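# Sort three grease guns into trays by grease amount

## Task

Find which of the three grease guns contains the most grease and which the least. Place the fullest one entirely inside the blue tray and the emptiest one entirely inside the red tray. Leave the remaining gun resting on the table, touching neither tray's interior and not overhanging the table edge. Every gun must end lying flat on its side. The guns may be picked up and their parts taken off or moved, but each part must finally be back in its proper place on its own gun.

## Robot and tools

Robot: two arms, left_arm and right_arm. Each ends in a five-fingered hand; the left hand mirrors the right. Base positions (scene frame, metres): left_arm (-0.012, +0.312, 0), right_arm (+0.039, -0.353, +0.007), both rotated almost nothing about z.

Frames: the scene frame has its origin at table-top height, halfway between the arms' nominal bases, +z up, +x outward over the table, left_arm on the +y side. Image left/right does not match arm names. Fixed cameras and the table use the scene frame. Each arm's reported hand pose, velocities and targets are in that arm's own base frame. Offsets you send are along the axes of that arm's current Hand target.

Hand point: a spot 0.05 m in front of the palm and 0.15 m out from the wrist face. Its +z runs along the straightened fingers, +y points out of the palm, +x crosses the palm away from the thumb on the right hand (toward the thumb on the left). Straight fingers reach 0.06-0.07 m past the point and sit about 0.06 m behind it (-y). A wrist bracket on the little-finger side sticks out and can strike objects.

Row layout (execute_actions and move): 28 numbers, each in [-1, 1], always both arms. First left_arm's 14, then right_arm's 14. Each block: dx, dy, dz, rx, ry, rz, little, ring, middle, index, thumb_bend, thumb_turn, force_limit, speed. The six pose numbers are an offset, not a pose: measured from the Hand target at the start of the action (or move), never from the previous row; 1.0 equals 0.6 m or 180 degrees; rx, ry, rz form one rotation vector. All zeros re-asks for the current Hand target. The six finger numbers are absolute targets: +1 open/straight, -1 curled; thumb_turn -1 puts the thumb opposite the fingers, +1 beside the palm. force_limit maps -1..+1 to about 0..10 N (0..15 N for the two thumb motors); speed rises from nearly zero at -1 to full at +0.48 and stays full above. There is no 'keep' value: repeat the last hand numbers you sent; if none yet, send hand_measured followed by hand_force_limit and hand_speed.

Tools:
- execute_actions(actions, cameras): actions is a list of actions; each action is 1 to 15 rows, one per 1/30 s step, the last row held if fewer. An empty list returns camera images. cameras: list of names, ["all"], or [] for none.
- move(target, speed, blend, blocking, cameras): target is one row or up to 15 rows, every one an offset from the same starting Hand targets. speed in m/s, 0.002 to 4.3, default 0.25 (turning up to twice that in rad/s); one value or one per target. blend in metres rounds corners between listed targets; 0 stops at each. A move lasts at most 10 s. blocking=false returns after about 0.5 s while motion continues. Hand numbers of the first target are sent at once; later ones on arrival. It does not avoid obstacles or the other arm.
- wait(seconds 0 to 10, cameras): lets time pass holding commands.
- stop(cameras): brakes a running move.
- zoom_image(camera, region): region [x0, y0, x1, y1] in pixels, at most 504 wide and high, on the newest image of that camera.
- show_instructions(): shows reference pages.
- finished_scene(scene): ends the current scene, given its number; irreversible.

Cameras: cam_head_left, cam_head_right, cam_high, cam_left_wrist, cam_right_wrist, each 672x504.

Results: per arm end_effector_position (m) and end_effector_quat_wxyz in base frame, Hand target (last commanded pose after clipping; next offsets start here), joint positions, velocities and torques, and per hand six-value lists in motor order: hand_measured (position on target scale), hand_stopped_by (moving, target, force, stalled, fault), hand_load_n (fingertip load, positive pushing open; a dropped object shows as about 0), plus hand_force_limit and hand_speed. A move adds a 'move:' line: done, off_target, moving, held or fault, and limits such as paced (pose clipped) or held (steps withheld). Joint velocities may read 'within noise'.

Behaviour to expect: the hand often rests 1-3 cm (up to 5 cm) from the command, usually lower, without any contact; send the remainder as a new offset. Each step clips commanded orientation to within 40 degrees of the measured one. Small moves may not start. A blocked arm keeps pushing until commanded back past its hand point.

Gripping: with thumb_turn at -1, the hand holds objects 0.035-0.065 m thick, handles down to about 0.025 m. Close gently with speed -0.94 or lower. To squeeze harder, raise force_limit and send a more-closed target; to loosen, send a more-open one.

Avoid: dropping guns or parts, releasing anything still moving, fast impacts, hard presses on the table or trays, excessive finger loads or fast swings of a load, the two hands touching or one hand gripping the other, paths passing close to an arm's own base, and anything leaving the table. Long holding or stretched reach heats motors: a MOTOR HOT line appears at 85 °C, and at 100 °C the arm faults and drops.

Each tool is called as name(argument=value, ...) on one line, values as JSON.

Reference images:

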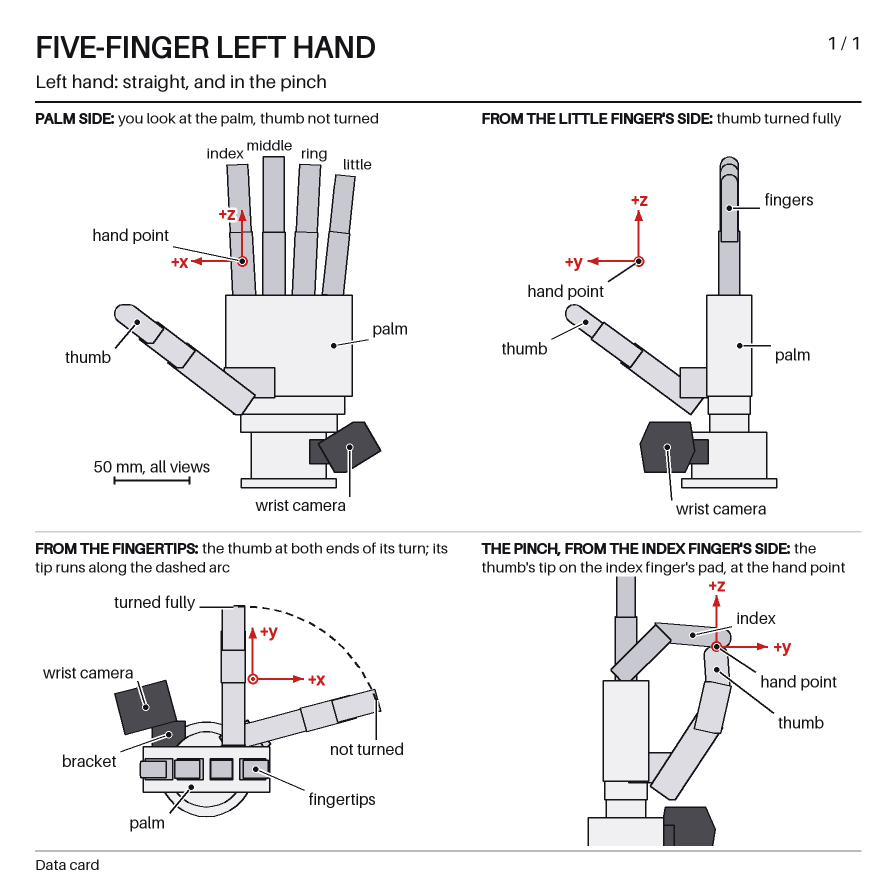

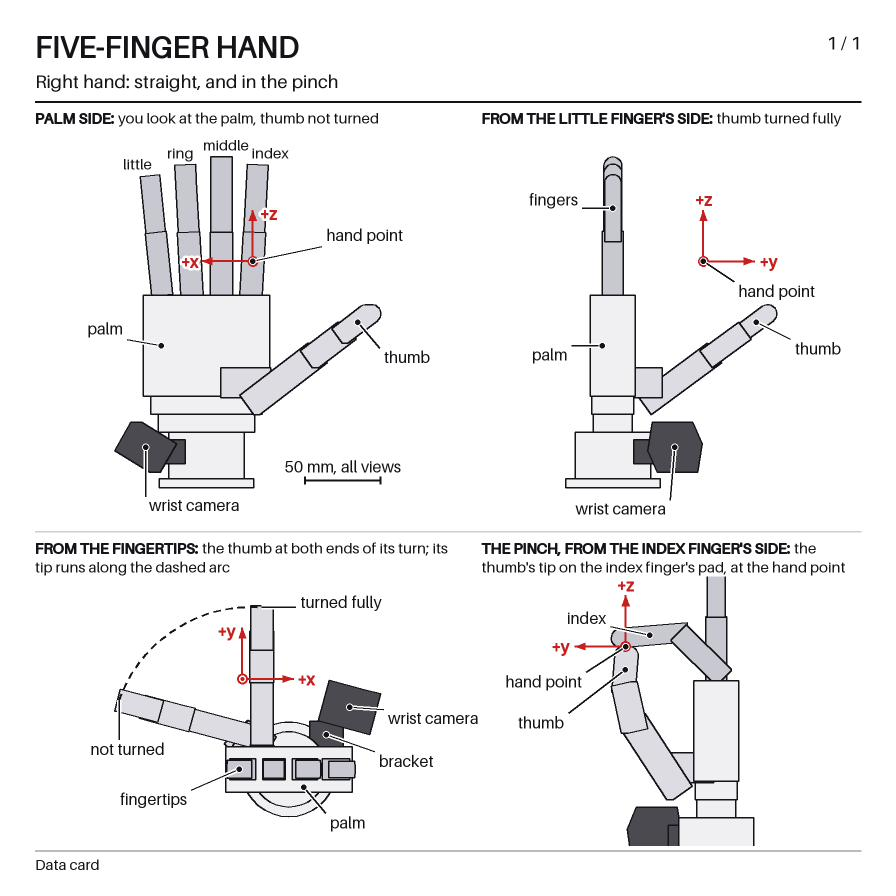

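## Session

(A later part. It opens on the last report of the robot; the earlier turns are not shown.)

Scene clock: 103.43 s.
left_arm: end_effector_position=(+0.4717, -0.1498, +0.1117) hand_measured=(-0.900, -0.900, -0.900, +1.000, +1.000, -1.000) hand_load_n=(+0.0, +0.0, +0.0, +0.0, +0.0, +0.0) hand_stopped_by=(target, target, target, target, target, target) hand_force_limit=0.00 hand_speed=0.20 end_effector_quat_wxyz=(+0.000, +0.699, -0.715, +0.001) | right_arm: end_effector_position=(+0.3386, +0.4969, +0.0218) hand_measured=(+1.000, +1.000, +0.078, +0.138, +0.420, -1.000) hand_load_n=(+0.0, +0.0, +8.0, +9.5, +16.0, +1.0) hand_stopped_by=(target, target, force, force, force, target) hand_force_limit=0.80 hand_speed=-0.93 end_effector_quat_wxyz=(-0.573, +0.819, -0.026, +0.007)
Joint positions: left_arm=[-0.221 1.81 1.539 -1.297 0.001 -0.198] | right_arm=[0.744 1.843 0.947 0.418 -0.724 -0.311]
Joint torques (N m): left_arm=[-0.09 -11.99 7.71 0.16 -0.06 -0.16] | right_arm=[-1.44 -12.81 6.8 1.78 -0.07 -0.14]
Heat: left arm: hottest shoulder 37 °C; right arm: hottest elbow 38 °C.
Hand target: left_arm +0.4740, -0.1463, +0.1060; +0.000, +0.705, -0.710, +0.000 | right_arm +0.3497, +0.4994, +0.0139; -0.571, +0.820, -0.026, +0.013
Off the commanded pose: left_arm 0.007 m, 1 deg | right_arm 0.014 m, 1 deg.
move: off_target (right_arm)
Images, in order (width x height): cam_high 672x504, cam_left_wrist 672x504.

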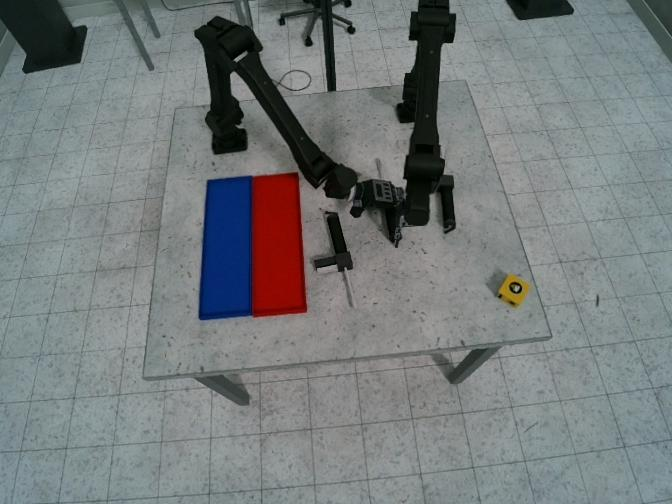

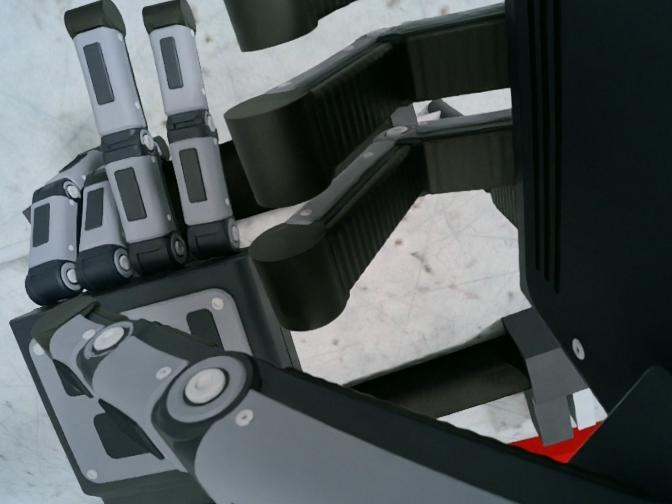

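move(target=[0, 0, 0.02, 0, 0, 0, -0.9, -0.9, -0.9, 1, 1, -1, 0, 0.2, 0, 0, 0, 0, 0, 0, 1, 1, -0.5, -0.5, -0.4, -1, 0.8, -0.93], speed=0.04, cameras=["cam_high"])

zoom_image(camera="cam_high", region=[370, 190, 430, 250])

Scene clock: 104.53 s.
left_arm: end_effector_position=(+0.4723, -0.1500, +0.1039) hand_measured=(-0.900, -0.900, -0.900, +1.000, +1.000, -1.000) hand_load_n=(-0.5, +0.0, +0.0, -0.5, +0.0, +0.0) hand_stopped_by=(target, target, target, target, target, target) hand_force_limit=0.00 hand_speed=0.20 end_effector_quat_wxyz=(-0.002, +0.699, -0.715, +0.003) | right_arm: end_effector_position=(+0.3386, +0.4969, +0.0218) hand_measured=(+1.000, +1.000, +0.078, +0.138, +0.420, -1.000) hand_load_n=(-0.5, +0.0, +8.0, +9.0, +16.0, +1.0) hand_stopped_by=(target, target, force, force, force, target) hand_force_limit=0.80 hand_speed=-0.93 end_effector_quat_wxyz=(-0.573, +0.819, -0.026, +0.007)
Joint positions: left_arm=[-0.221 1.813 1.523 -1.273 0.001 -0.198] | right_arm=[0.744 1.843 0.947 0.418 -0.724 -0.311]
Joint torques (N m): left_arm=[0.26 -11.34 7.23 0.38 -0.06 -0.17] | right_arm=[-1.38 -12.75 6.8 1.77 -0.07 -0.13]
Heat: left arm: hottest shoulder 37 °C; right arm: hottest elbow 38 °C.
Hand target: left_arm +0.4740, -0.1463, +0.0940; +0.000, +0.705, -0.710, +0.000 | right_arm +0.3497, +0.4994, +0.0139; -0.571, +0.820, -0.026, +0.013
Off the commanded pose: left_arm 0.011 m, 1 deg | right_arm 0.014 m, 1 deg.
move: off_target (left_arm, right_arm)
Images, in order (width x height): cam_high 672x504.

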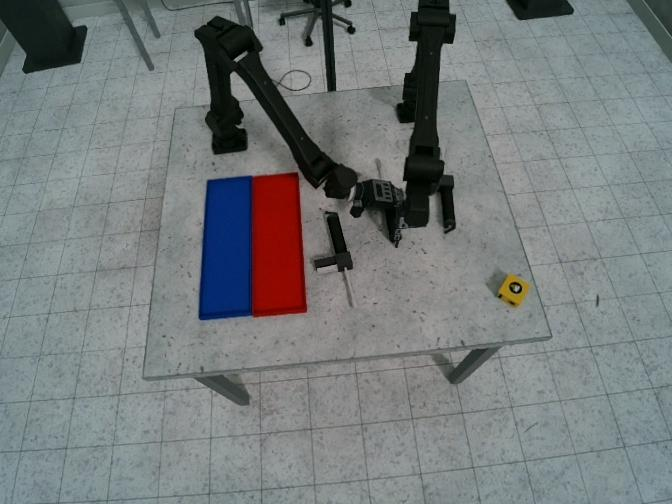

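Scaled by 8.400.

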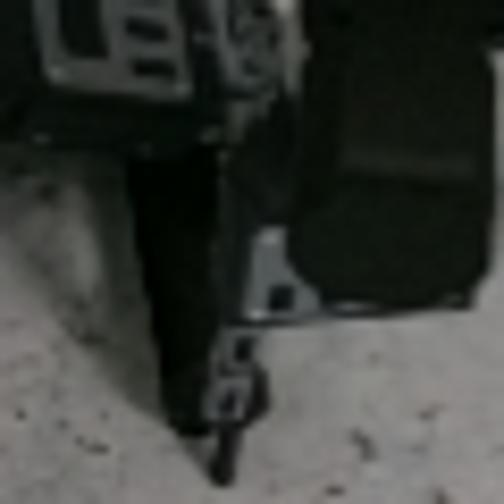

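move(target=[[0, 0, -0.036, 0, 0, 0, -0.9, -0.9, -0.9, 1, 1, -1, 0, 0.2, 0, 0, 0, 0, 0, 0, 1, 1, -0.5, -0.5, -0.4, -1, 0.8, -0.93],[0, 0.016, -0.036, 0, 0, 0, -0.9, -0.9, -0.9, 1, 1, -1, 0, 0.2, 0, 0, 0, 0, 0, 0, 1, 1, -0.5, -0.5, -0.4, -1, 0.8, -0.93],[0, 0.016, 0, 0, 0, 0, -0.9, -0.9, -0.9, 1, 1, -1, 0, 0.2, 0, 0, 0, 0, 0, 0, 1, 1, -0.5, -0.5, -0.4, -1, 0.8, -0.93]], speed=0.06, cameras=["cam_high"])

zoom_image(camera="cam_high", region=[370, 190, 430, 250])

Scene clock: 107.27 s.
left_arm: end_effector_position=(+0.4629, -0.1480, +0.0990) hand_measured=(-0.900, -0.900, -0.900, +1.000, +1.000, -1.000) hand_load_n=(+0.0, +0.0, +0.0, -0.5, -0.5, +0.0) hand_stopped_by=(target, target, target, target, target, target) hand_force_limit=0.00 hand_speed=0.20 end_effector_quat_wxyz=(+0.001, +0.700, -0.714, -0.001) | right_arm: end_effector_position=(+0.3386, +0.4969, +0.0218) hand_measured=(+1.000, +1.000, +0.078, +0.138, +0.420, -1.000) hand_load_n=(+0.0, +0.0, +8.0, +9.0, +16.0, +1.0) hand_stopped_by=(target, target, force, force, force, target) hand_force_limit=0.80 hand_speed=-0.93 end_effector_quat_wxyz=(-0.573, +0.819, -0.026, +0.007)
Joint positions: left_arm=[-0.221 1.8 1.489 -1.262 0.001 -0.201] | right_arm=[0.744 1.843 0.947 0.418 -0.724 -0.311]
Joint torques (N m): left_arm=[-0.26 -12.22 7.32 0.27 -0.08 -0.16] | right_arm=[-1.38 -12.75 6.8 1.78 -0.08 -0.13]
Heat: left arm: hottest shoulder 37 °C; right arm: hottest elbow 38 °C.
Hand target: left_arm +0.4643, -0.1463, +0.0940; +0.000, +0.704, -0.710, +0.000 | right_arm +0.3497, +0.4994, +0.0139; -0.571, +0.820, -0.026, +0.013
Off the commanded pose: left_arm 0.006 m, 1 deg | right_arm 0.014 m, 1 deg.
move: off_target (right_arm)
Images, in order (width x height): cam_high 672x504.

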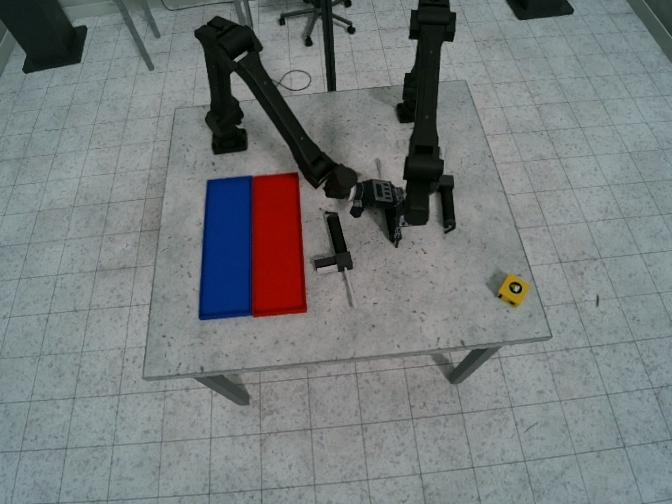

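Scaled by 8.400.

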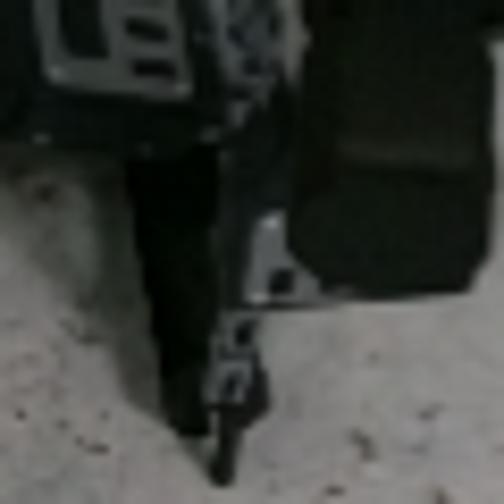

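move(target=[0, 0, 0.017, 0, 0, 0, -0.9, -0.9, -0.9, 1, 1, -1, 0, 0.2, 0, 0, 0, 0, 0, 0, 1, 1, -0.5, -0.5, -0.4, -1, 0.8, -0.93], speed=0.04, cameras=["cam_high"])

zoom_image(camera="cam_high", region=[370, 190, 430, 250])

Scene clock: 108.27 s.
left_arm: end_effector_position=(+0.4630, -0.1480, +0.0940) hand_measured=(-0.900, -0.900, -0.900, +1.000, +1.000, -1.000) hand_load_n=(+0.5, +0.0, +0.0, -1.5, +0.0, +0.0) hand_stopped_by=(target, target, target, target, target, target) hand_force_limit=0.00 hand_speed=0.20 end_effector_quat_wxyz=(-0.001, +0.700, -0.714, +0.002) | right_arm: end_effector_position=(+0.3386, +0.4969, +0.0218) hand_measured=(+1.000, +1.000, +0.078, +0.138, +0.420, -1.000) hand_load_n=(+0.0, +0.0, +8.0, +9.0, +16.0, +1.5) hand_stopped_by=(target, target, force, force, force, target) hand_force_limit=0.80 hand_speed=-0.93 end_effector_quat_wxyz=(-0.573, +0.819, -0.026, +0.007)
Joint positions: left_arm=[-0.221 1.8 1.476 -1.243 0.001 -0.201] | right_arm=[0.744 1.843 0.947 0.418 -0.724 -0.311]
Joint torques (N m): left_arm=[-0.32 -11.63 6.97 0.5 -0.06 -0.16] | right_arm=[-1.44 -12.81 6.78 1.77 -0.07 -0.14]
Heat: left arm: hottest shoulder 37 °C; right arm: hottest elbow 38 °C.
Hand target: left_arm +0.4643, -0.1463, +0.0838; +0.000, +0.704, -0.710, +0.000 | right_arm +0.3497, +0.4994, +0.0139; -0.571, +0.820, -0.026, +0.013
Off the commanded pose: left_arm 0.010 m, 1 deg | right_arm 0.014 m, 1 deg.
move: off_target (right_arm)
Images, in order (width x height): cam_high 672x504.

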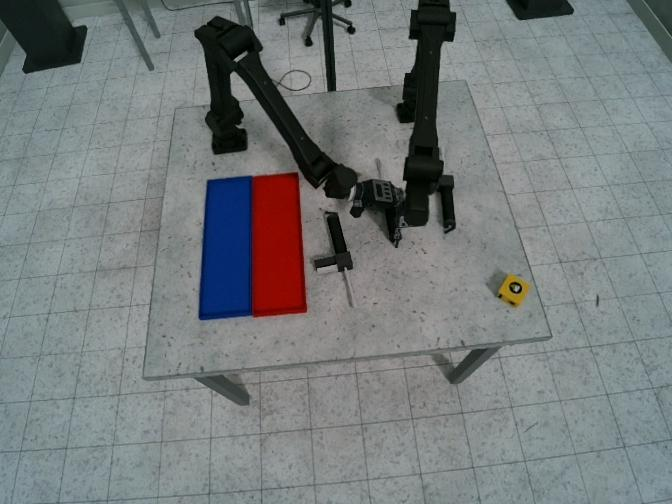

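Scaled by 8.400.

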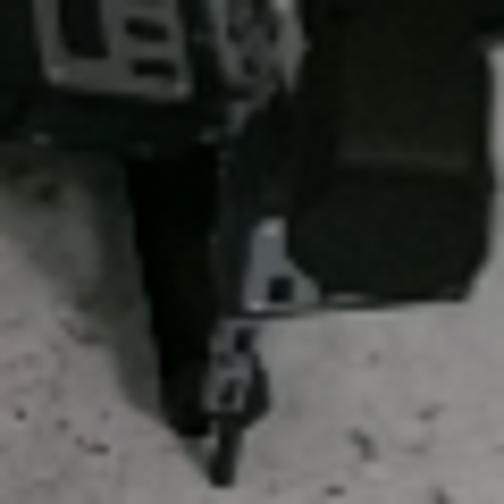

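move(target=[0, -0.042, 0, 0, 0, 0, -0.9, -0.9, -0.9, 1, 1, -1, 0, 0.2, 0, 0, 0, 0, 0, 0, 1, 1, -0.5, -0.5, -0.4, -1, 0.8, -0.93], speed=0.04, cameras=["cam_high"])

zoom_image(camera="cam_high", region=[370, 200, 430, 260])

Scene clock: 109.47 s.
left_arm: end_effector_position=(+0.4665, -0.1485, +0.0888) hand_measured=(-0.900, -0.900, -0.900, +1.000, +1.000, -1.000) hand_load_n=(+0.0, +0.0, +0.0, -3.5, +0.0, +0.0) hand_stopped_by=(target, target, target, target, target, target) hand_force_limit=0.00 hand_speed=0.20 end_effector_quat_wxyz=(+0.008, +0.700, -0.714, -0.010) | right_arm: end_effector_position=(+0.3390, +0.4966, +0.0218) hand_measured=(+1.000, +1.000, +0.078, +0.138, +0.420, -1.000) hand_load_n=(+0.0, +0.0, +7.5, +9.0, +16.0, +1.5) hand_stopped_by=(target, target, force, force, force, target) hand_force_limit=0.80 hand_speed=-0.93 end_effector_quat_wxyz=(-0.573, +0.819, -0.026, +0.007)
Joint positions: left_arm=[-0.22 1.834 1.505 -1.268 0.004 -0.198] | right_arm=[0.743 1.843 0.947 0.418 -0.724 -0.311]
Joint torques (N m): left_arm=[0.32 -9.58 12.08 0.4 -0.19 -0.09] | right_arm=[-1.38 -12.75 6.79 1.77 -0.07 -0.13]
Heat: left arm: hottest shoulder 37 °C; right arm: hottest elbow 38 °C.
Hand target: left_arm +0.4896, -0.1465, +0.0839; +0.000, +0.704, -0.710, +0.000 | right_arm +0.3497, +0.4993, +0.0139; -0.571, +0.820, -0.026, +0.013
Off the commanded pose: left_arm 0.024 m, 2 deg | right_arm 0.014 m, 1 deg.
move: off_target (left_arm, right_arm)
Images, in order (width x height): cam_high 672x504.

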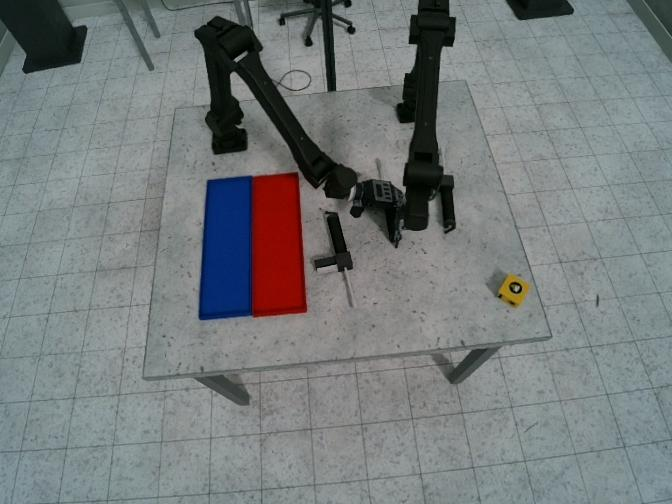

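Scaled by 8.400.

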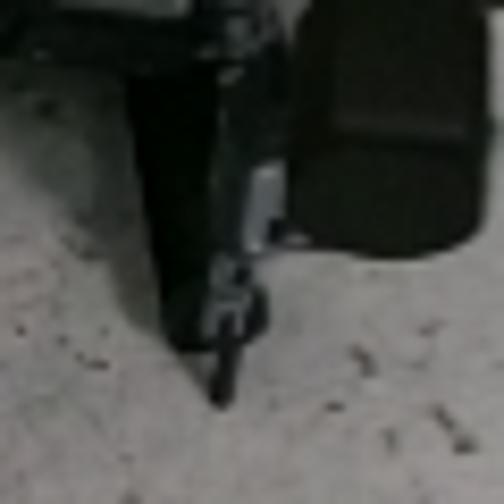

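move(target=[0, -0.03, 0, 0, 0, 0, -0.9, -0.9, -0.9, 1, 1, -1, 0, 0.2, 0, 0, 0, 0, 0, 0, 1, 1, -0.5, -0.5, -0.4, -1, 0.8, -0.93], speed=0.04, cameras=["cam_high"])

zoom_image(camera="cam_high", region=[370, 200, 430, 260])

Scene clock: 111.57 s.
left_arm: end_effector_position=(+0.4841, -0.1504, +0.0890) hand_measured=(-0.900, -0.900, -0.900, +1.000, +1.000, -1.000) hand_load_n=(+0.0, +0.0, +0.0, -3.5, +0.0, +0.0) hand_stopped_by=(target, target, target, target, target, target) hand_force_limit=0.00 hand_speed=0.20 end_effector_quat_wxyz=(+0.009, +0.699, -0.715, -0.010) | right_arm: end_effector_position=(+0.3393, +0.4964, +0.0218) hand_measured=(+1.000, +1.000, +0.078, +0.138, +0.420, -1.000) hand_load_n=(+0.0, -0.5, +7.5, +9.0, +16.0, +1.0) hand_stopped_by=(target, target, force, force, force, target) hand_force_limit=0.80 hand_speed=-0.93 end_effector_quat_wxyz=(-0.573, +0.819, -0.026, +0.007)
Joint positions: left_arm=[-0.216 1.878 1.571 -1.29 0.005 -0.192] | right_arm=[0.742 1.843 0.947 0.418 -0.724 -0.311]
Joint torques (N m): left_arm=[0.56 -11.22 12.16 0.29 -0.27 -0.11] | right_arm=[-1.26 -12.81 6.8 1.78 -0.09 -0.13]
Heat: left arm: hottest shoulder 37 °C; right arm: hottest elbow 38 °C.
Hand target: left_arm +0.5076, -0.1465, +0.0839; +0.000, +0.704, -0.710, +0.000 | right_arm +0.3496, +0.4994, +0.0139; -0.572, +0.820, -0.026, +0.013
Off the commanded pose: left_arm 0.024 m, 2 deg | right_arm 0.013 m, 1 deg.
move: off_target (left_arm, right_arm)
Images, in order (width x height): cam_high 672x504.

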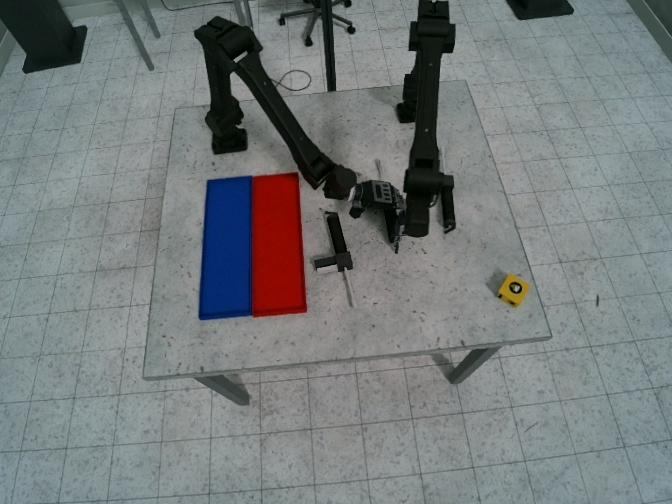

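Scaled by 8.400.

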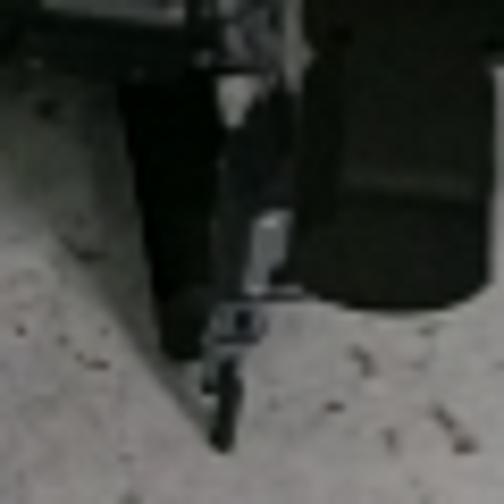

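move(target=[0, -0.03, 0, 0, 0, 0, -0.9, -0.9, -0.9, 1, 1, -1, 0, 0.2, 0, 0, 0, 0, 0, 0, 1, 1, -0.5, -0.5, -0.4, -1, 0.8, -0.93], speed=0.04, cameras=["cam_high"])

zoom_image(camera="cam_high", region=[370, 200, 430, 260])

Scene clock: 112.73 s.
left_arm: end_effector_position=(+0.4938, -0.1534, +0.0904) hand_measured=(-0.900, -0.900, -0.900, +1.000, +1.000, -1.000) hand_load_n=(+0.0, +0.0, +0.0, -6.0, +0.0, +0.0) hand_stopped_by=(target, target, target, target, target, target) hand_force_limit=0.00 hand_speed=0.20 end_effector_quat_wxyz=(+0.019, +0.694, -0.719, -0.015) | right_arm: end_effector_position=(+0.3467, +0.4938, +0.0220) hand_measured=(+1.000, +1.000, +0.078, +0.138, +0.420, -1.000) hand_load_n=(+0.0, +0.0, +8.5, +7.5, +15.5, -0.5) hand_stopped_by=(target, target, force, force, force, target) hand_force_limit=0.80 hand_speed=-0.93 end_effector_quat_wxyz=(-0.572, +0.820, -0.030, +0.015)
Joint positions: left_arm=[-0.216 1.919 1.632 -1.33 0.014 -0.179] | right_arm=[0.733 1.844 0.95 0.418 -0.716 -0.315]
Joint torques (N m): left_arm=[1.14 -10.34 13.08 1.11 -0.58 -0.18] | right_arm=[-0.73 -12.86 6.6 1.8 -0.38 -0.1]
Heat: left arm: hottest shoulder 37 °C; right arm: hottest elbow 38 °C.
Hand target: left_arm +0.5256, -0.1467, +0.0838; +0.000, +0.704, -0.710, +0.000 | right_arm +0.3497, +0.4994, +0.0139; -0.572, +0.820, -0.026, +0.013
Off the commanded pose: left_arm 0.033 m, 3 deg | right_arm 0.010 m, 1 deg.
move: off_target (left_arm)
Images, in order (width x height): cam_high 672x504.

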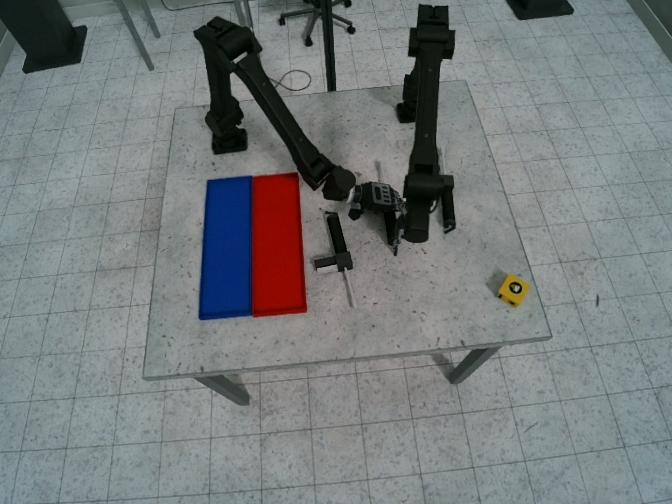

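Scaled by 8.400.

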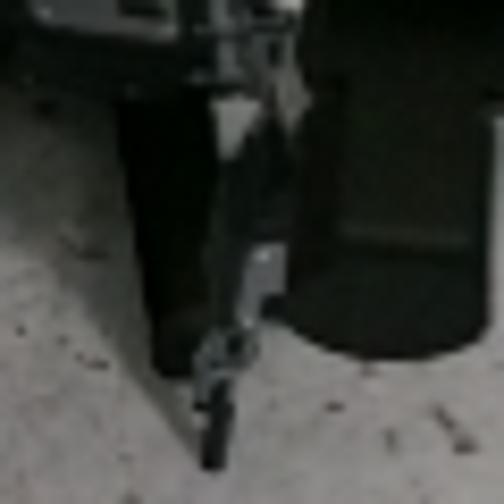

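move(target=[[0, 0.06, 0, 0, 0, 0, -0.9, -0.9, -0.9, 1, 1, -1, 0, 0.2, 0, 0, 0, 0, 0, 0, 1, 1, -0.5, -0.5, -0.4, -1, 0.8, -0.93],[0, 0.06, -0.07, 0, 0, 0, -0.9, -0.9, -0.9, 1, 1, -1, 0, 0.2, 0, 0, 0, 0, 0, 0, 1, 1, -0.5, -0.5, -0.4, -1, 0.8, -0.93],[0, -0.014, -0.07, 0, 0, 0, -0.9, -0.9, -0.9, 1, 1, -1, 0, 0.2, 0, 0, 0, 0, 0, 0, 1, 1, -0.5, -0.5, -0.4, -1, 0.8, -0.93],[0, -0.014, -0.012, 0, 0, 0, -0.9, -0.9, -0.9, 1, 1, -1, 0, 0.2, 0, 0, 0, 0, 0, 0, 1, 1, -0.5, -0.5, -0.4, -1, 0.8, -0.93]], speed=0.08, cameras=["cam_high"])

zoom_image(camera="cam_high", region=[370, 200, 430, 260])

Scene clock: 117.13 s.
left_arm: end_effector_position=(+0.5323, -0.1512, +0.0982) hand_measured=(-0.900, -0.900, -0.900, +1.000, +1.000, -1.000) hand_load_n=(+0.0, +0.0, +0.0, +0.0, +0.0, +0.0) hand_stopped_by=(target, target, target, target, target, target) hand_force_limit=0.00 hand_speed=0.20 end_effector_quat_wxyz=(-0.001, +0.704, -0.710, +0.002) | right_arm: end_effector_position=(+0.3467, +0.4938, +0.0220) hand_measured=(+1.000, +1.000, +0.078, +0.138, +0.420, -1.000) hand_load_n=(+0.0, +0.0, +8.5, +7.5, +16.0, +0.5) hand_stopped_by=(target, target, force, force, force, target) hand_force_limit=0.80 hand_speed=-0.93 end_effector_quat_wxyz=(-0.572, +0.819, -0.030, +0.015)
Joint positions: left_arm=[-0.2 1.971 1.743 -1.339 0 -0.193] | right_arm=[0.733 1.844 0.95 0.418 -0.717 -0.316]
Joint torques (N m): left_arm=[-0.15 -13.74 7.84 -0.05 -0.06 0] | right_arm=[-0.44 -12.92 6.61 1.8 -0.35 -0.08]
Heat: left arm: hottest shoulder 37 °C; right arm: hottest elbow 38 °C.
Hand target: left_arm +0.5340, -0.1468, +0.0911; +0.000, +0.704, -0.710, +0.000 | right_arm +0.3496, +0.4994, +0.0139; -0.572, +0.820, -0.026, +0.013
Off the commanded pose: left_arm 0.009 m, 0 deg | right_arm 0.010 m, 1 deg.
move: done
Images, in order (width x height): cam_high 672x504.

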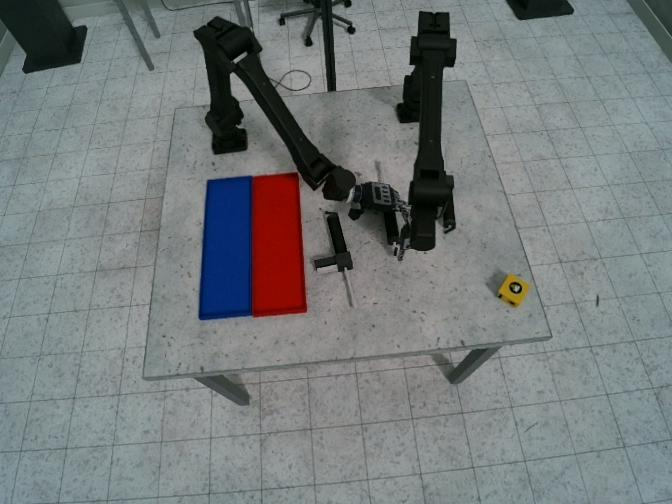

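Scaled by 8.400.

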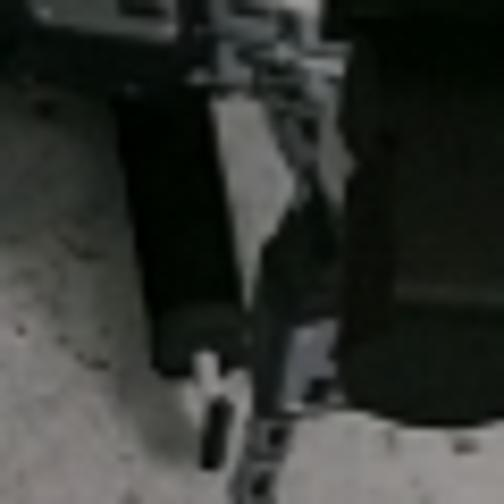

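zoom_image(camera="cam_high", region=[370, 215, 430, 275])

execute_actions(actions=[], cameras=["cam_left_wrist"])

Scaled by 8.400.

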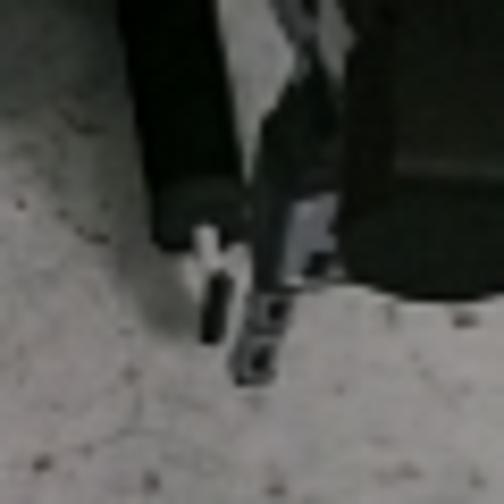

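Scene clock: 117.43 s.
left_arm: end_effector_position=(+0.5324, -0.1512, +0.0982) hand_measured=(-0.900, -0.900, -0.900, +1.000, +1.000, -1.000) hand_load_n=(+0.0, +0.0, +0.0, +0.0, +0.0, +0.0) hand_stopped_by=(target, target, target, target, target, target) hand_force_limit=0.00 hand_speed=0.20 end_effector_quat_wxyz=(-0.001, +0.704, -0.710, +0.002) | right_arm: end_effector_position=(+0.3467, +0.4938, +0.0220) hand_measured=(+1.000, +1.000, +0.078, +0.138, +0.420, -1.000) hand_load_n=(-0.5, +0.0, +8.0, +8.0, +15.5, +0.5) hand_stopped_by=(target, target, force, force, force, target) hand_force_limit=0.80 hand_speed=-0.93 end_effector_quat_wxyz=(-0.572, +0.819, -0.030, +0.015)
Joint positions: left_arm=[-0.2 1.971 1.743 -1.339 0 -0.193] | right_arm=[0.733 1.844 0.95 0.418 -0.717 -0.316]
Joint velocities: within noise
Joint torques (N m): left_arm=[-0.5 -13.8 7.82 0.17 -0.03 -0.02] | right_arm=[-0.44 -12.86 6.61 1.78 -0.36 -0.08]
Motor temperatures (°C): left_arm=[29 37 37 29 28 30] | right_arm=[31 34 38 29 29 31]
Heat: left arm: hottest shoulder 37 °C; right arm: hottest elbow 38 °C.
Hand target: left_arm +0.5340, -0.1468, +0.0911; +0.000, +0.704, -0.710, +0.000 | right_arm +0.3496, +0.4994, +0.0139; -0.572, +0.820, -0.026, +0.013
Off the commanded pose: left_arm 0.009 m, 0 deg | right_arm 0.010 m, 1 deg.
Images, in order (width x height): cam_left_wrist 672x504.

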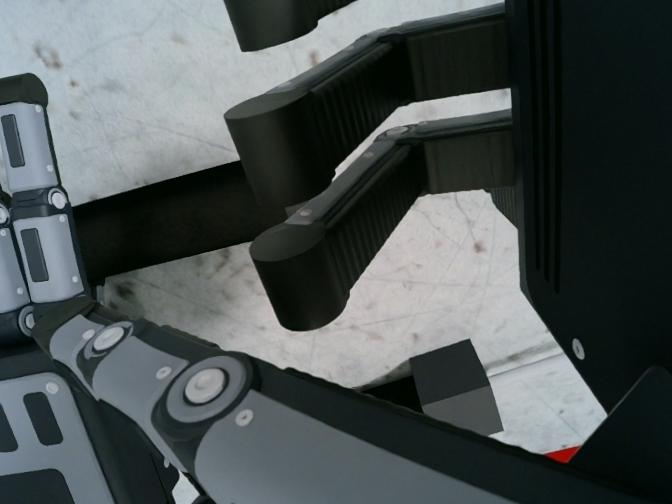

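move(target=[0.024, 0, 0.01, 0, 0, 0, -0.9, -0.9, -0.9, 1, 1, -1, 0, 0.2, 0, 0, 0, 0, 0, 0, 1, 1, -0.5, -0.5, -0.4, -1, 0.8, -0.93], speed=0.06, cameras=["cam_high"])

zoom_image(camera="cam_high", region=[370, 215, 430, 275])

Scene clock: 118.60 s.
left_arm: end_effector_position=(+0.5332, -0.1571, +0.0922) hand_measured=(-0.900, -0.900, -0.900, +1.000, +1.000, -1.000) hand_load_n=(+0.0, +0.0, +0.5, +0.0, +0.0, +0.0) hand_stopped_by=(target, target, target, target, target, target) hand_force_limit=0.00 hand_speed=0.20 end_effector_quat_wxyz=(-0.001, +0.703, -0.711, +0.001) | right_arm: end_effector_position=(+0.3467, +0.4938, +0.0220) hand_measured=(+1.000, +1.000, +0.078, +0.138, +0.420, -1.000) hand_load_n=(+0.0, +0.0, +8.5, +8.0, +16.0, +0.5) hand_stopped_by=(target, target, force, force, force, target) hand_force_limit=0.80 hand_speed=-0.93 end_effector_quat_wxyz=(-0.572, +0.819, -0.030, +0.015)
Joint positions: left_arm=[-0.21 1.981 1.743 -1.33 0 -0.199] | right_arm=[0.733 1.844 0.95 0.418 -0.717 -0.316]
Joint torques (N m): left_arm=[-1.49 -13.45 7.95 0.13 -0.07 -0.19] | right_arm=[-0.44 -12.92 6.61 1.8 -0.36 -0.08]
Heat: left arm: hottest shoulder 37 °C; right arm: hottest elbow 38 °C.
Hand target: left_arm +0.5339, -0.1612, +0.0851; +0.000, +0.704, -0.710, +0.000 | right_arm +0.3496, +0.4994, +0.0139; -0.572, +0.820, -0.026, +0.013
Off the commanded pose: left_arm 0.008 m, 0 deg | right_arm 0.010 m, 1 deg.
move: done
Images, in order (width x height): cam_high 672x504.

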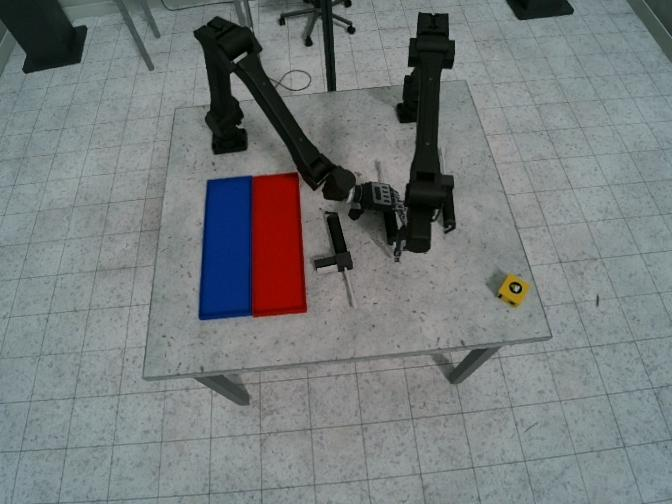

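Scaled by 8.400.

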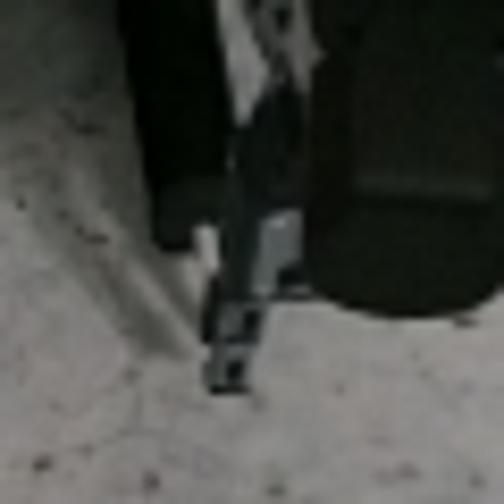

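move(target=[0.004, 0.07, 0.01, 0, 0, 0, -0.9, -0.9, -0.9, 1, 1, -1, 0, 0.2, 0, 0, 0, 0, 0, 0, 1, 1, -0.5, -0.5, -0.4, -1, 0.8, -0.93], speed=0.05, cameras=["cam_high"])

zoom_image(camera="cam_high", region=[370, 200, 430, 260])

Scene clock: 120.07 s.
left_arm: end_effector_position=(+0.4986, -0.1565, +0.0734) hand_measured=(-0.900, -0.900, -0.900, +1.000, +1.000, -1.000) hand_load_n=(+0.5, +0.0, +0.5, +0.5, +0.0, +0.0) hand_stopped_by=(target, target, target, target, target, target) hand_force_limit=0.00 hand_speed=0.20 end_effector_quat_wxyz=(-0.001, +0.708, -0.706, -0.002) | right_arm: end_effector_position=(+0.3459, +0.4939, +0.0222) hand_measured=(+1.000, +1.000, +0.078, +0.138, +0.420, -1.000) hand_load_n=(+0.0, +0.0, +8.0, +7.5, +16.0, +1.0) hand_stopped_by=(target, target, force, force, force, target) hand_force_limit=0.80 hand_speed=-0.93 end_effector_quat_wxyz=(-0.573, +0.819, -0.029, +0.013)
Joint positions: left_arm=[-0.222 1.91 1.581 -1.244 -0.004 -0.224] | right_arm=[0.733 1.844 0.95 0.418 -0.721 -0.316]
Joint torques (N m): left_arm=[-1.73 -14.21 6.79 -0.29 0.11 -0.17] | right_arm=[-0.44 -12.92 6.58 1.8 -0.18 -0.09]
Heat: left arm: hottest shoulder 37 °C; right arm: hottest elbow 38 °C.
Hand target: left_arm +0.4918, -0.1633, +0.0791; +0.000, +0.704, -0.710, +0.000 | right_arm +0.3496, +0.4994, +0.0139; -0.572, +0.820, -0.026, +0.013
Off the commanded pose: left_arm 0.011 m, 1 deg | right_arm 0.011 m, 0 deg.
move: off_target (left_arm, right_arm)
Images, in order (width x height): cam_high 672x504.

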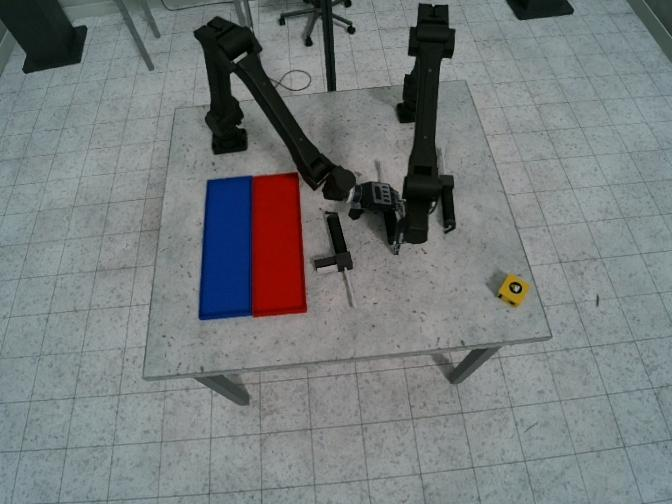

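Scaled by 8.400.

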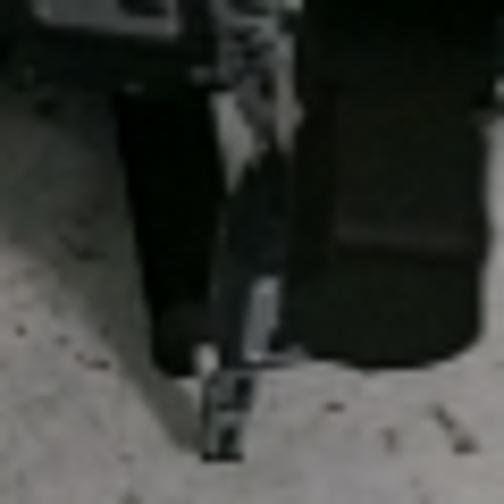

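move(target=[0, 0.035, -0.01, 0, 0, 0, -0.9, -0.9, -0.9, 1, 1, -1, 0, 0.2, 0, 0, 0, 0, 0, 0, 1, 1, -0.5, -0.5, -0.4, -1, 0.8, -0.93], speed=0.05, cameras=["cam_high"])

zoom_image(camera="cam_high", region=[370, 200, 430, 260])

Scene clock: 121.10 s.
left_arm: end_effector_position=(+0.4832, -0.1539, +0.0769) hand_measured=(-0.900, -0.900, -0.900, +1.000, +1.000, -1.000) hand_load_n=(+0.0, +0.0, +0.0, +0.5, +0.0, +0.0) hand_stopped_by=(target, target, target, target, target, target) hand_force_limit=0.00 hand_speed=0.20 end_effector_quat_wxyz=(-0.007, +0.711, -0.703, +0.000) | right_arm: end_effector_position=(+0.3423, +0.4954, +0.0229) hand_measured=(+1.000, +1.000, +0.078, +0.138, +0.420, -1.000) hand_load_n=(+0.0, +0.0, +6.5, +8.0, +15.0, +1.0) hand_stopped_by=(target, target, force, force, force, target) hand_force_limit=0.80 hand_speed=-0.93 end_effector_quat_wxyz=(-0.574, +0.818, -0.025, +0.008)
Joint positions: left_arm=[-0.225 1.86 1.517 -1.221 -0.012 -0.237] | right_arm=[0.736 1.844 0.95 0.418 -0.731 -0.314]
Joint torques (N m): left_arm=[-2.49 -14.33 6.76 -0.91 0.42 -0.05] | right_arm=[-0.73 -12.86 6.57 1.77 0.21 -0.11]
Heat: left arm: hottest shoulder 37 °C; right arm: hottest elbow 38 °C.
Hand target: left_arm +0.4709, -0.1630, +0.0851; +0.000, +0.704, -0.710, +0.000 | right_arm +0.3497, +0.4994, +0.0139; -0.571, +0.820, -0.026, +0.013
Off the commanded pose: left_arm 0.018 m, 1 deg | right_arm 0.012 m, 1 deg.
move: off_target (left_arm, right_arm)
Images, in order (width x height): cam_high 672x504.

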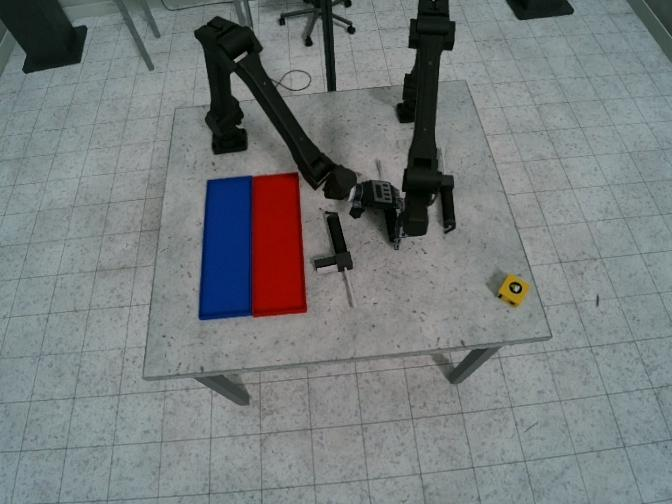

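Scaled by 8.400.

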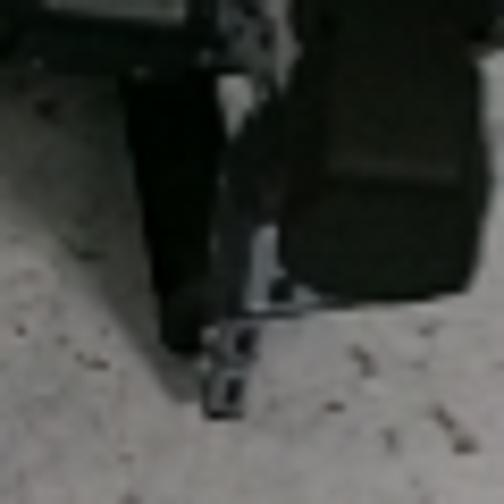

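move(target=[[0, -0.07, 0, 0, 0, 0, -0.9, -0.9, -0.9, 1, 1, -1, 0, 0.2, 0, 0, 0, 0, 0, 0, 1, 1, -0.5, -0.5, -0.4, -1, 0.8, -0.93],[0, -0.07, -0.15, 0, 0, 0, -0.9, -0.9, -0.9, 1, 1, -1, 0, 0.2, 0, 0, 0, 0, 0, 0, 1, 1, -0.5, -0.5, -0.4, -1, 0.8, -0.93],[-0.1, -0.07, -0.15, 0, 0, 0, 1, 1, 1, 1, 1, -1, 0, 0.2, 0, 0, 0, 0, 0, 0, 1, 1, -0.5, -0.5, -0.4, -1, 0.8, -0.93]], speed=0.12, cameras=["cam_high"])

zoom_image(camera="cam_high", region=[370, 190, 430, 250])

zoom_image(camera="cam_high", region=[340, 140, 480, 260])

Scene clock: 125.70 s.
left_arm: end_effector_position=(+0.5103, -0.1014, +0.1654) hand_measured=(+1.000, +1.000, +1.000, +1.000, +1.000, -1.000) hand_load_n=(+0.0, +0.0, +0.0, +0.0, -0.5, +0.0) hand_stopped_by=(target, target, target, target, target, target) hand_force_limit=0.00 hand_speed=0.20 end_effector_quat_wxyz=(+0.007, +0.709, -0.705, -0.011) | right_arm: end_effector_position=(+0.3424, +0.4953, +0.0222) hand_measured=(+1.000, +1.000, +0.078, +0.138, +0.420, -1.000) hand_load_n=(+0.0, +0.0, +7.5, +7.5, +14.5, +1.5) hand_stopped_by=(target, target, force, force, force, target) hand_force_limit=0.80 hand_speed=-0.93 end_effector_quat_wxyz=(-0.574, +0.819, -0.027, +0.008)
Joint positions: left_arm=[-0.123 1.88 1.779 -1.496 -0.003 -0.128] | right_arm=[0.736 1.845 0.95 0.418 -0.73 -0.312]
Joint velocities: left_arm=[within noise] | right_arm=[-0.015 -0.005 -0.027 -0.046 -0.037 0.007]
Joint torques (N m): left_arm=[-0.97 -14.1 9.43 -0.09 0.07 0.02] | right_arm=[-0.79 -13.04 6.58 1.77 0.15 -0.12]
Heat: left arm: hottest shoulder 37 °C; right arm: hottest elbow 37 °C.
Hand target: left_arm +0.5133, -0.1036, +0.1750; +0.000, +0.704, -0.710, +0.000 | right_arm +0.3497, +0.4994, +0.0139; -0.572, +0.820, -0.026, +0.013
Off the commanded pose: left_arm 0.010 m, 2 deg | right_arm 0.012 m, 1 deg.
move: off_target (right_arm)
Images, in order (width x height): cam_high 672x504.

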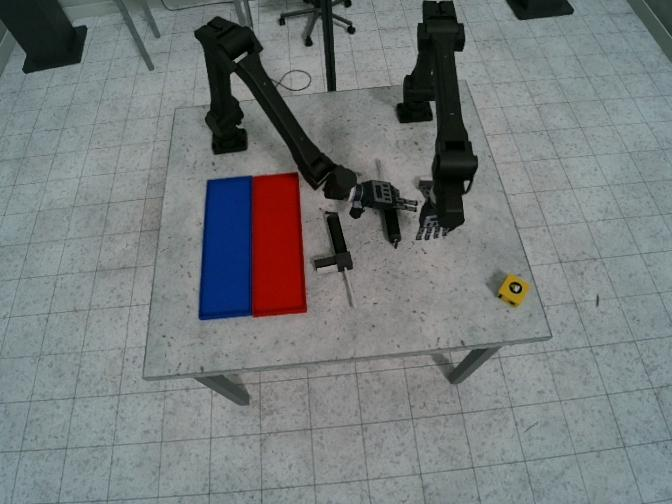

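Scaled by 8.400.

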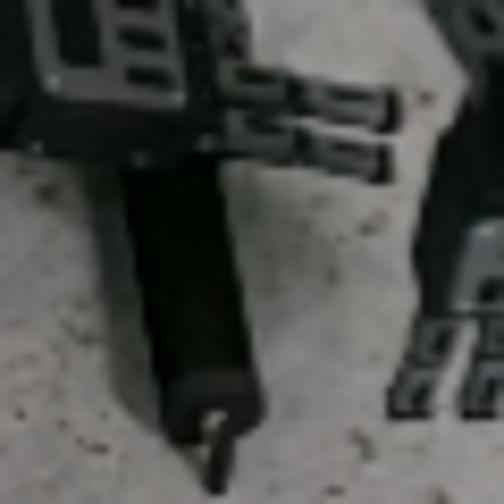

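Scaled by 3.600.

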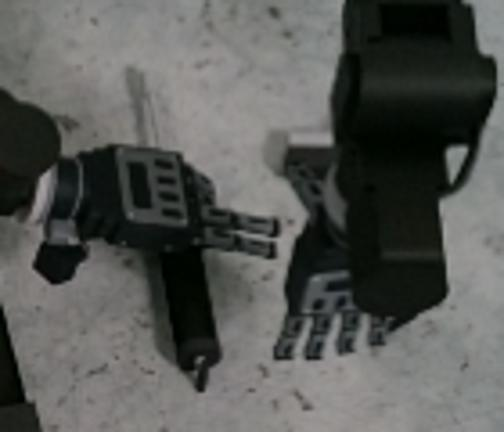

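zoom_image(camera="cam_high", region=[420, 190, 480, 250])

Scaled by 8.400.

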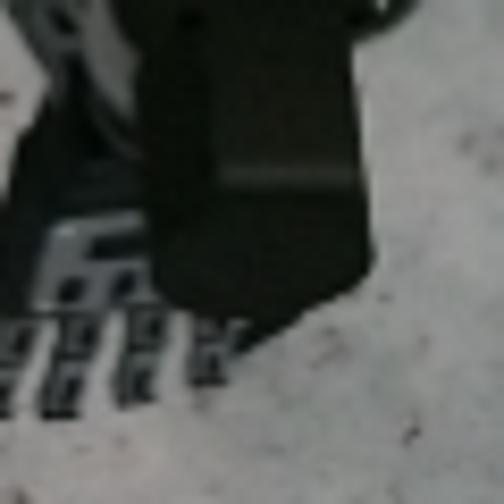

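move(target=[0, 0.2, -0.05, 0, 0, 0, 1, 1, 1, 1, 1, -1, 0, 0.2, 0, 0, 0, 0, 0, 0, 1, 1, -0.5, -0.5, -0.4, -1, 0.8, -0.93], speed=0.25, cameras=["cam_high"])

zoom_image(camera="cam_high", region=[420, 180, 480, 240])

Scene clock: 127.63 s.
left_arm: end_effector_position=(+0.3935, -0.0993, +0.2073) hand_measured=(+1.000, +1.000, +1.000, +1.000, +1.000, -1.000) hand_load_n=(+0.0, +0.0, +0.0, +0.0, +0.0, +0.0) hand_stopped_by=(target, target, target, target, target, target) hand_force_limit=0.00 hand_speed=0.20 end_effector_quat_wxyz=(-0.001, +0.703, -0.711, -0.001) | right_arm: end_effector_position=(+0.3424, +0.4953, +0.0222) hand_measured=(+1.000, +1.000, +0.078, +0.138, +0.420, -1.000) hand_load_n=(+0.0, -0.5, +7.5, +7.5, +15.0, +1.5) hand_stopped_by=(target, target, force, force, force, target) hand_force_limit=0.80 hand_speed=-0.93 end_effector_quat_wxyz=(-0.574, +0.819, -0.027, +0.008)
Joint positions: left_arm=[-0.151 1.543 1.45 -1.479 -0.002 -0.14] | right_arm=[0.736 1.845 0.95 0.418 -0.73 -0.312]
Joint torques (N m): left_arm=[-1.44 -9.47 7.91 0.03 0 -0.23] | right_arm=[-0.79 -13.04 6.57 1.77 0.16 -0.12]
Heat: left arm: hottest shoulder 37 °C; right arm: hottest elbow 37 °C.
Hand target: left_arm +0.3934, -0.1026, +0.2051; +0.000, +0.705, -0.710, +0.000 | right_arm +0.3497, +0.4994, +0.0139; -0.572, +0.820, -0.026, +0.013
Off the commanded pose: left_arm 0.004 m, 0 deg | right_arm 0.012 m, 1 deg.
move: off_target (right_arm)
Images, in order (width x height): cam_high 672x504.

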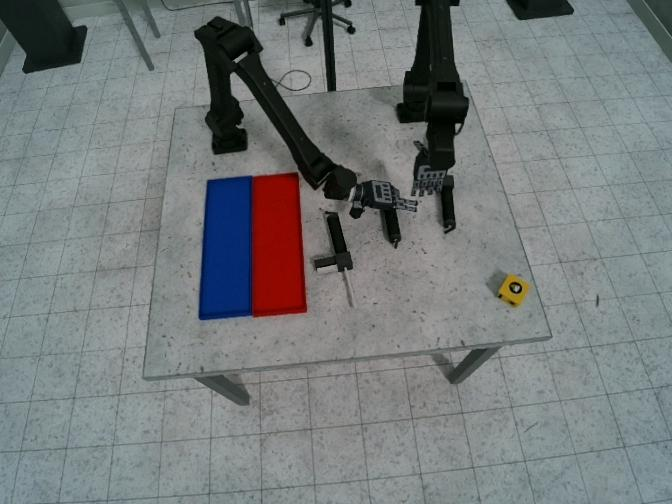

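Scaled by 8.400.

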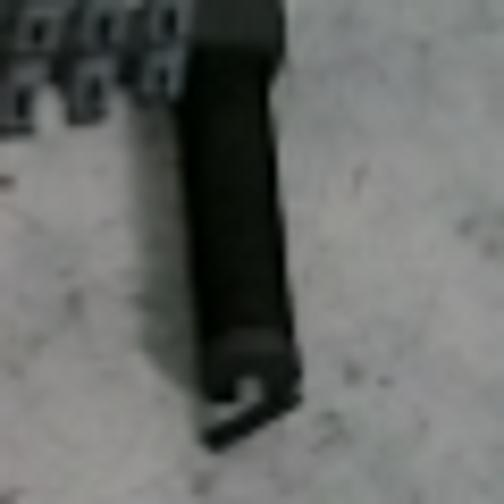

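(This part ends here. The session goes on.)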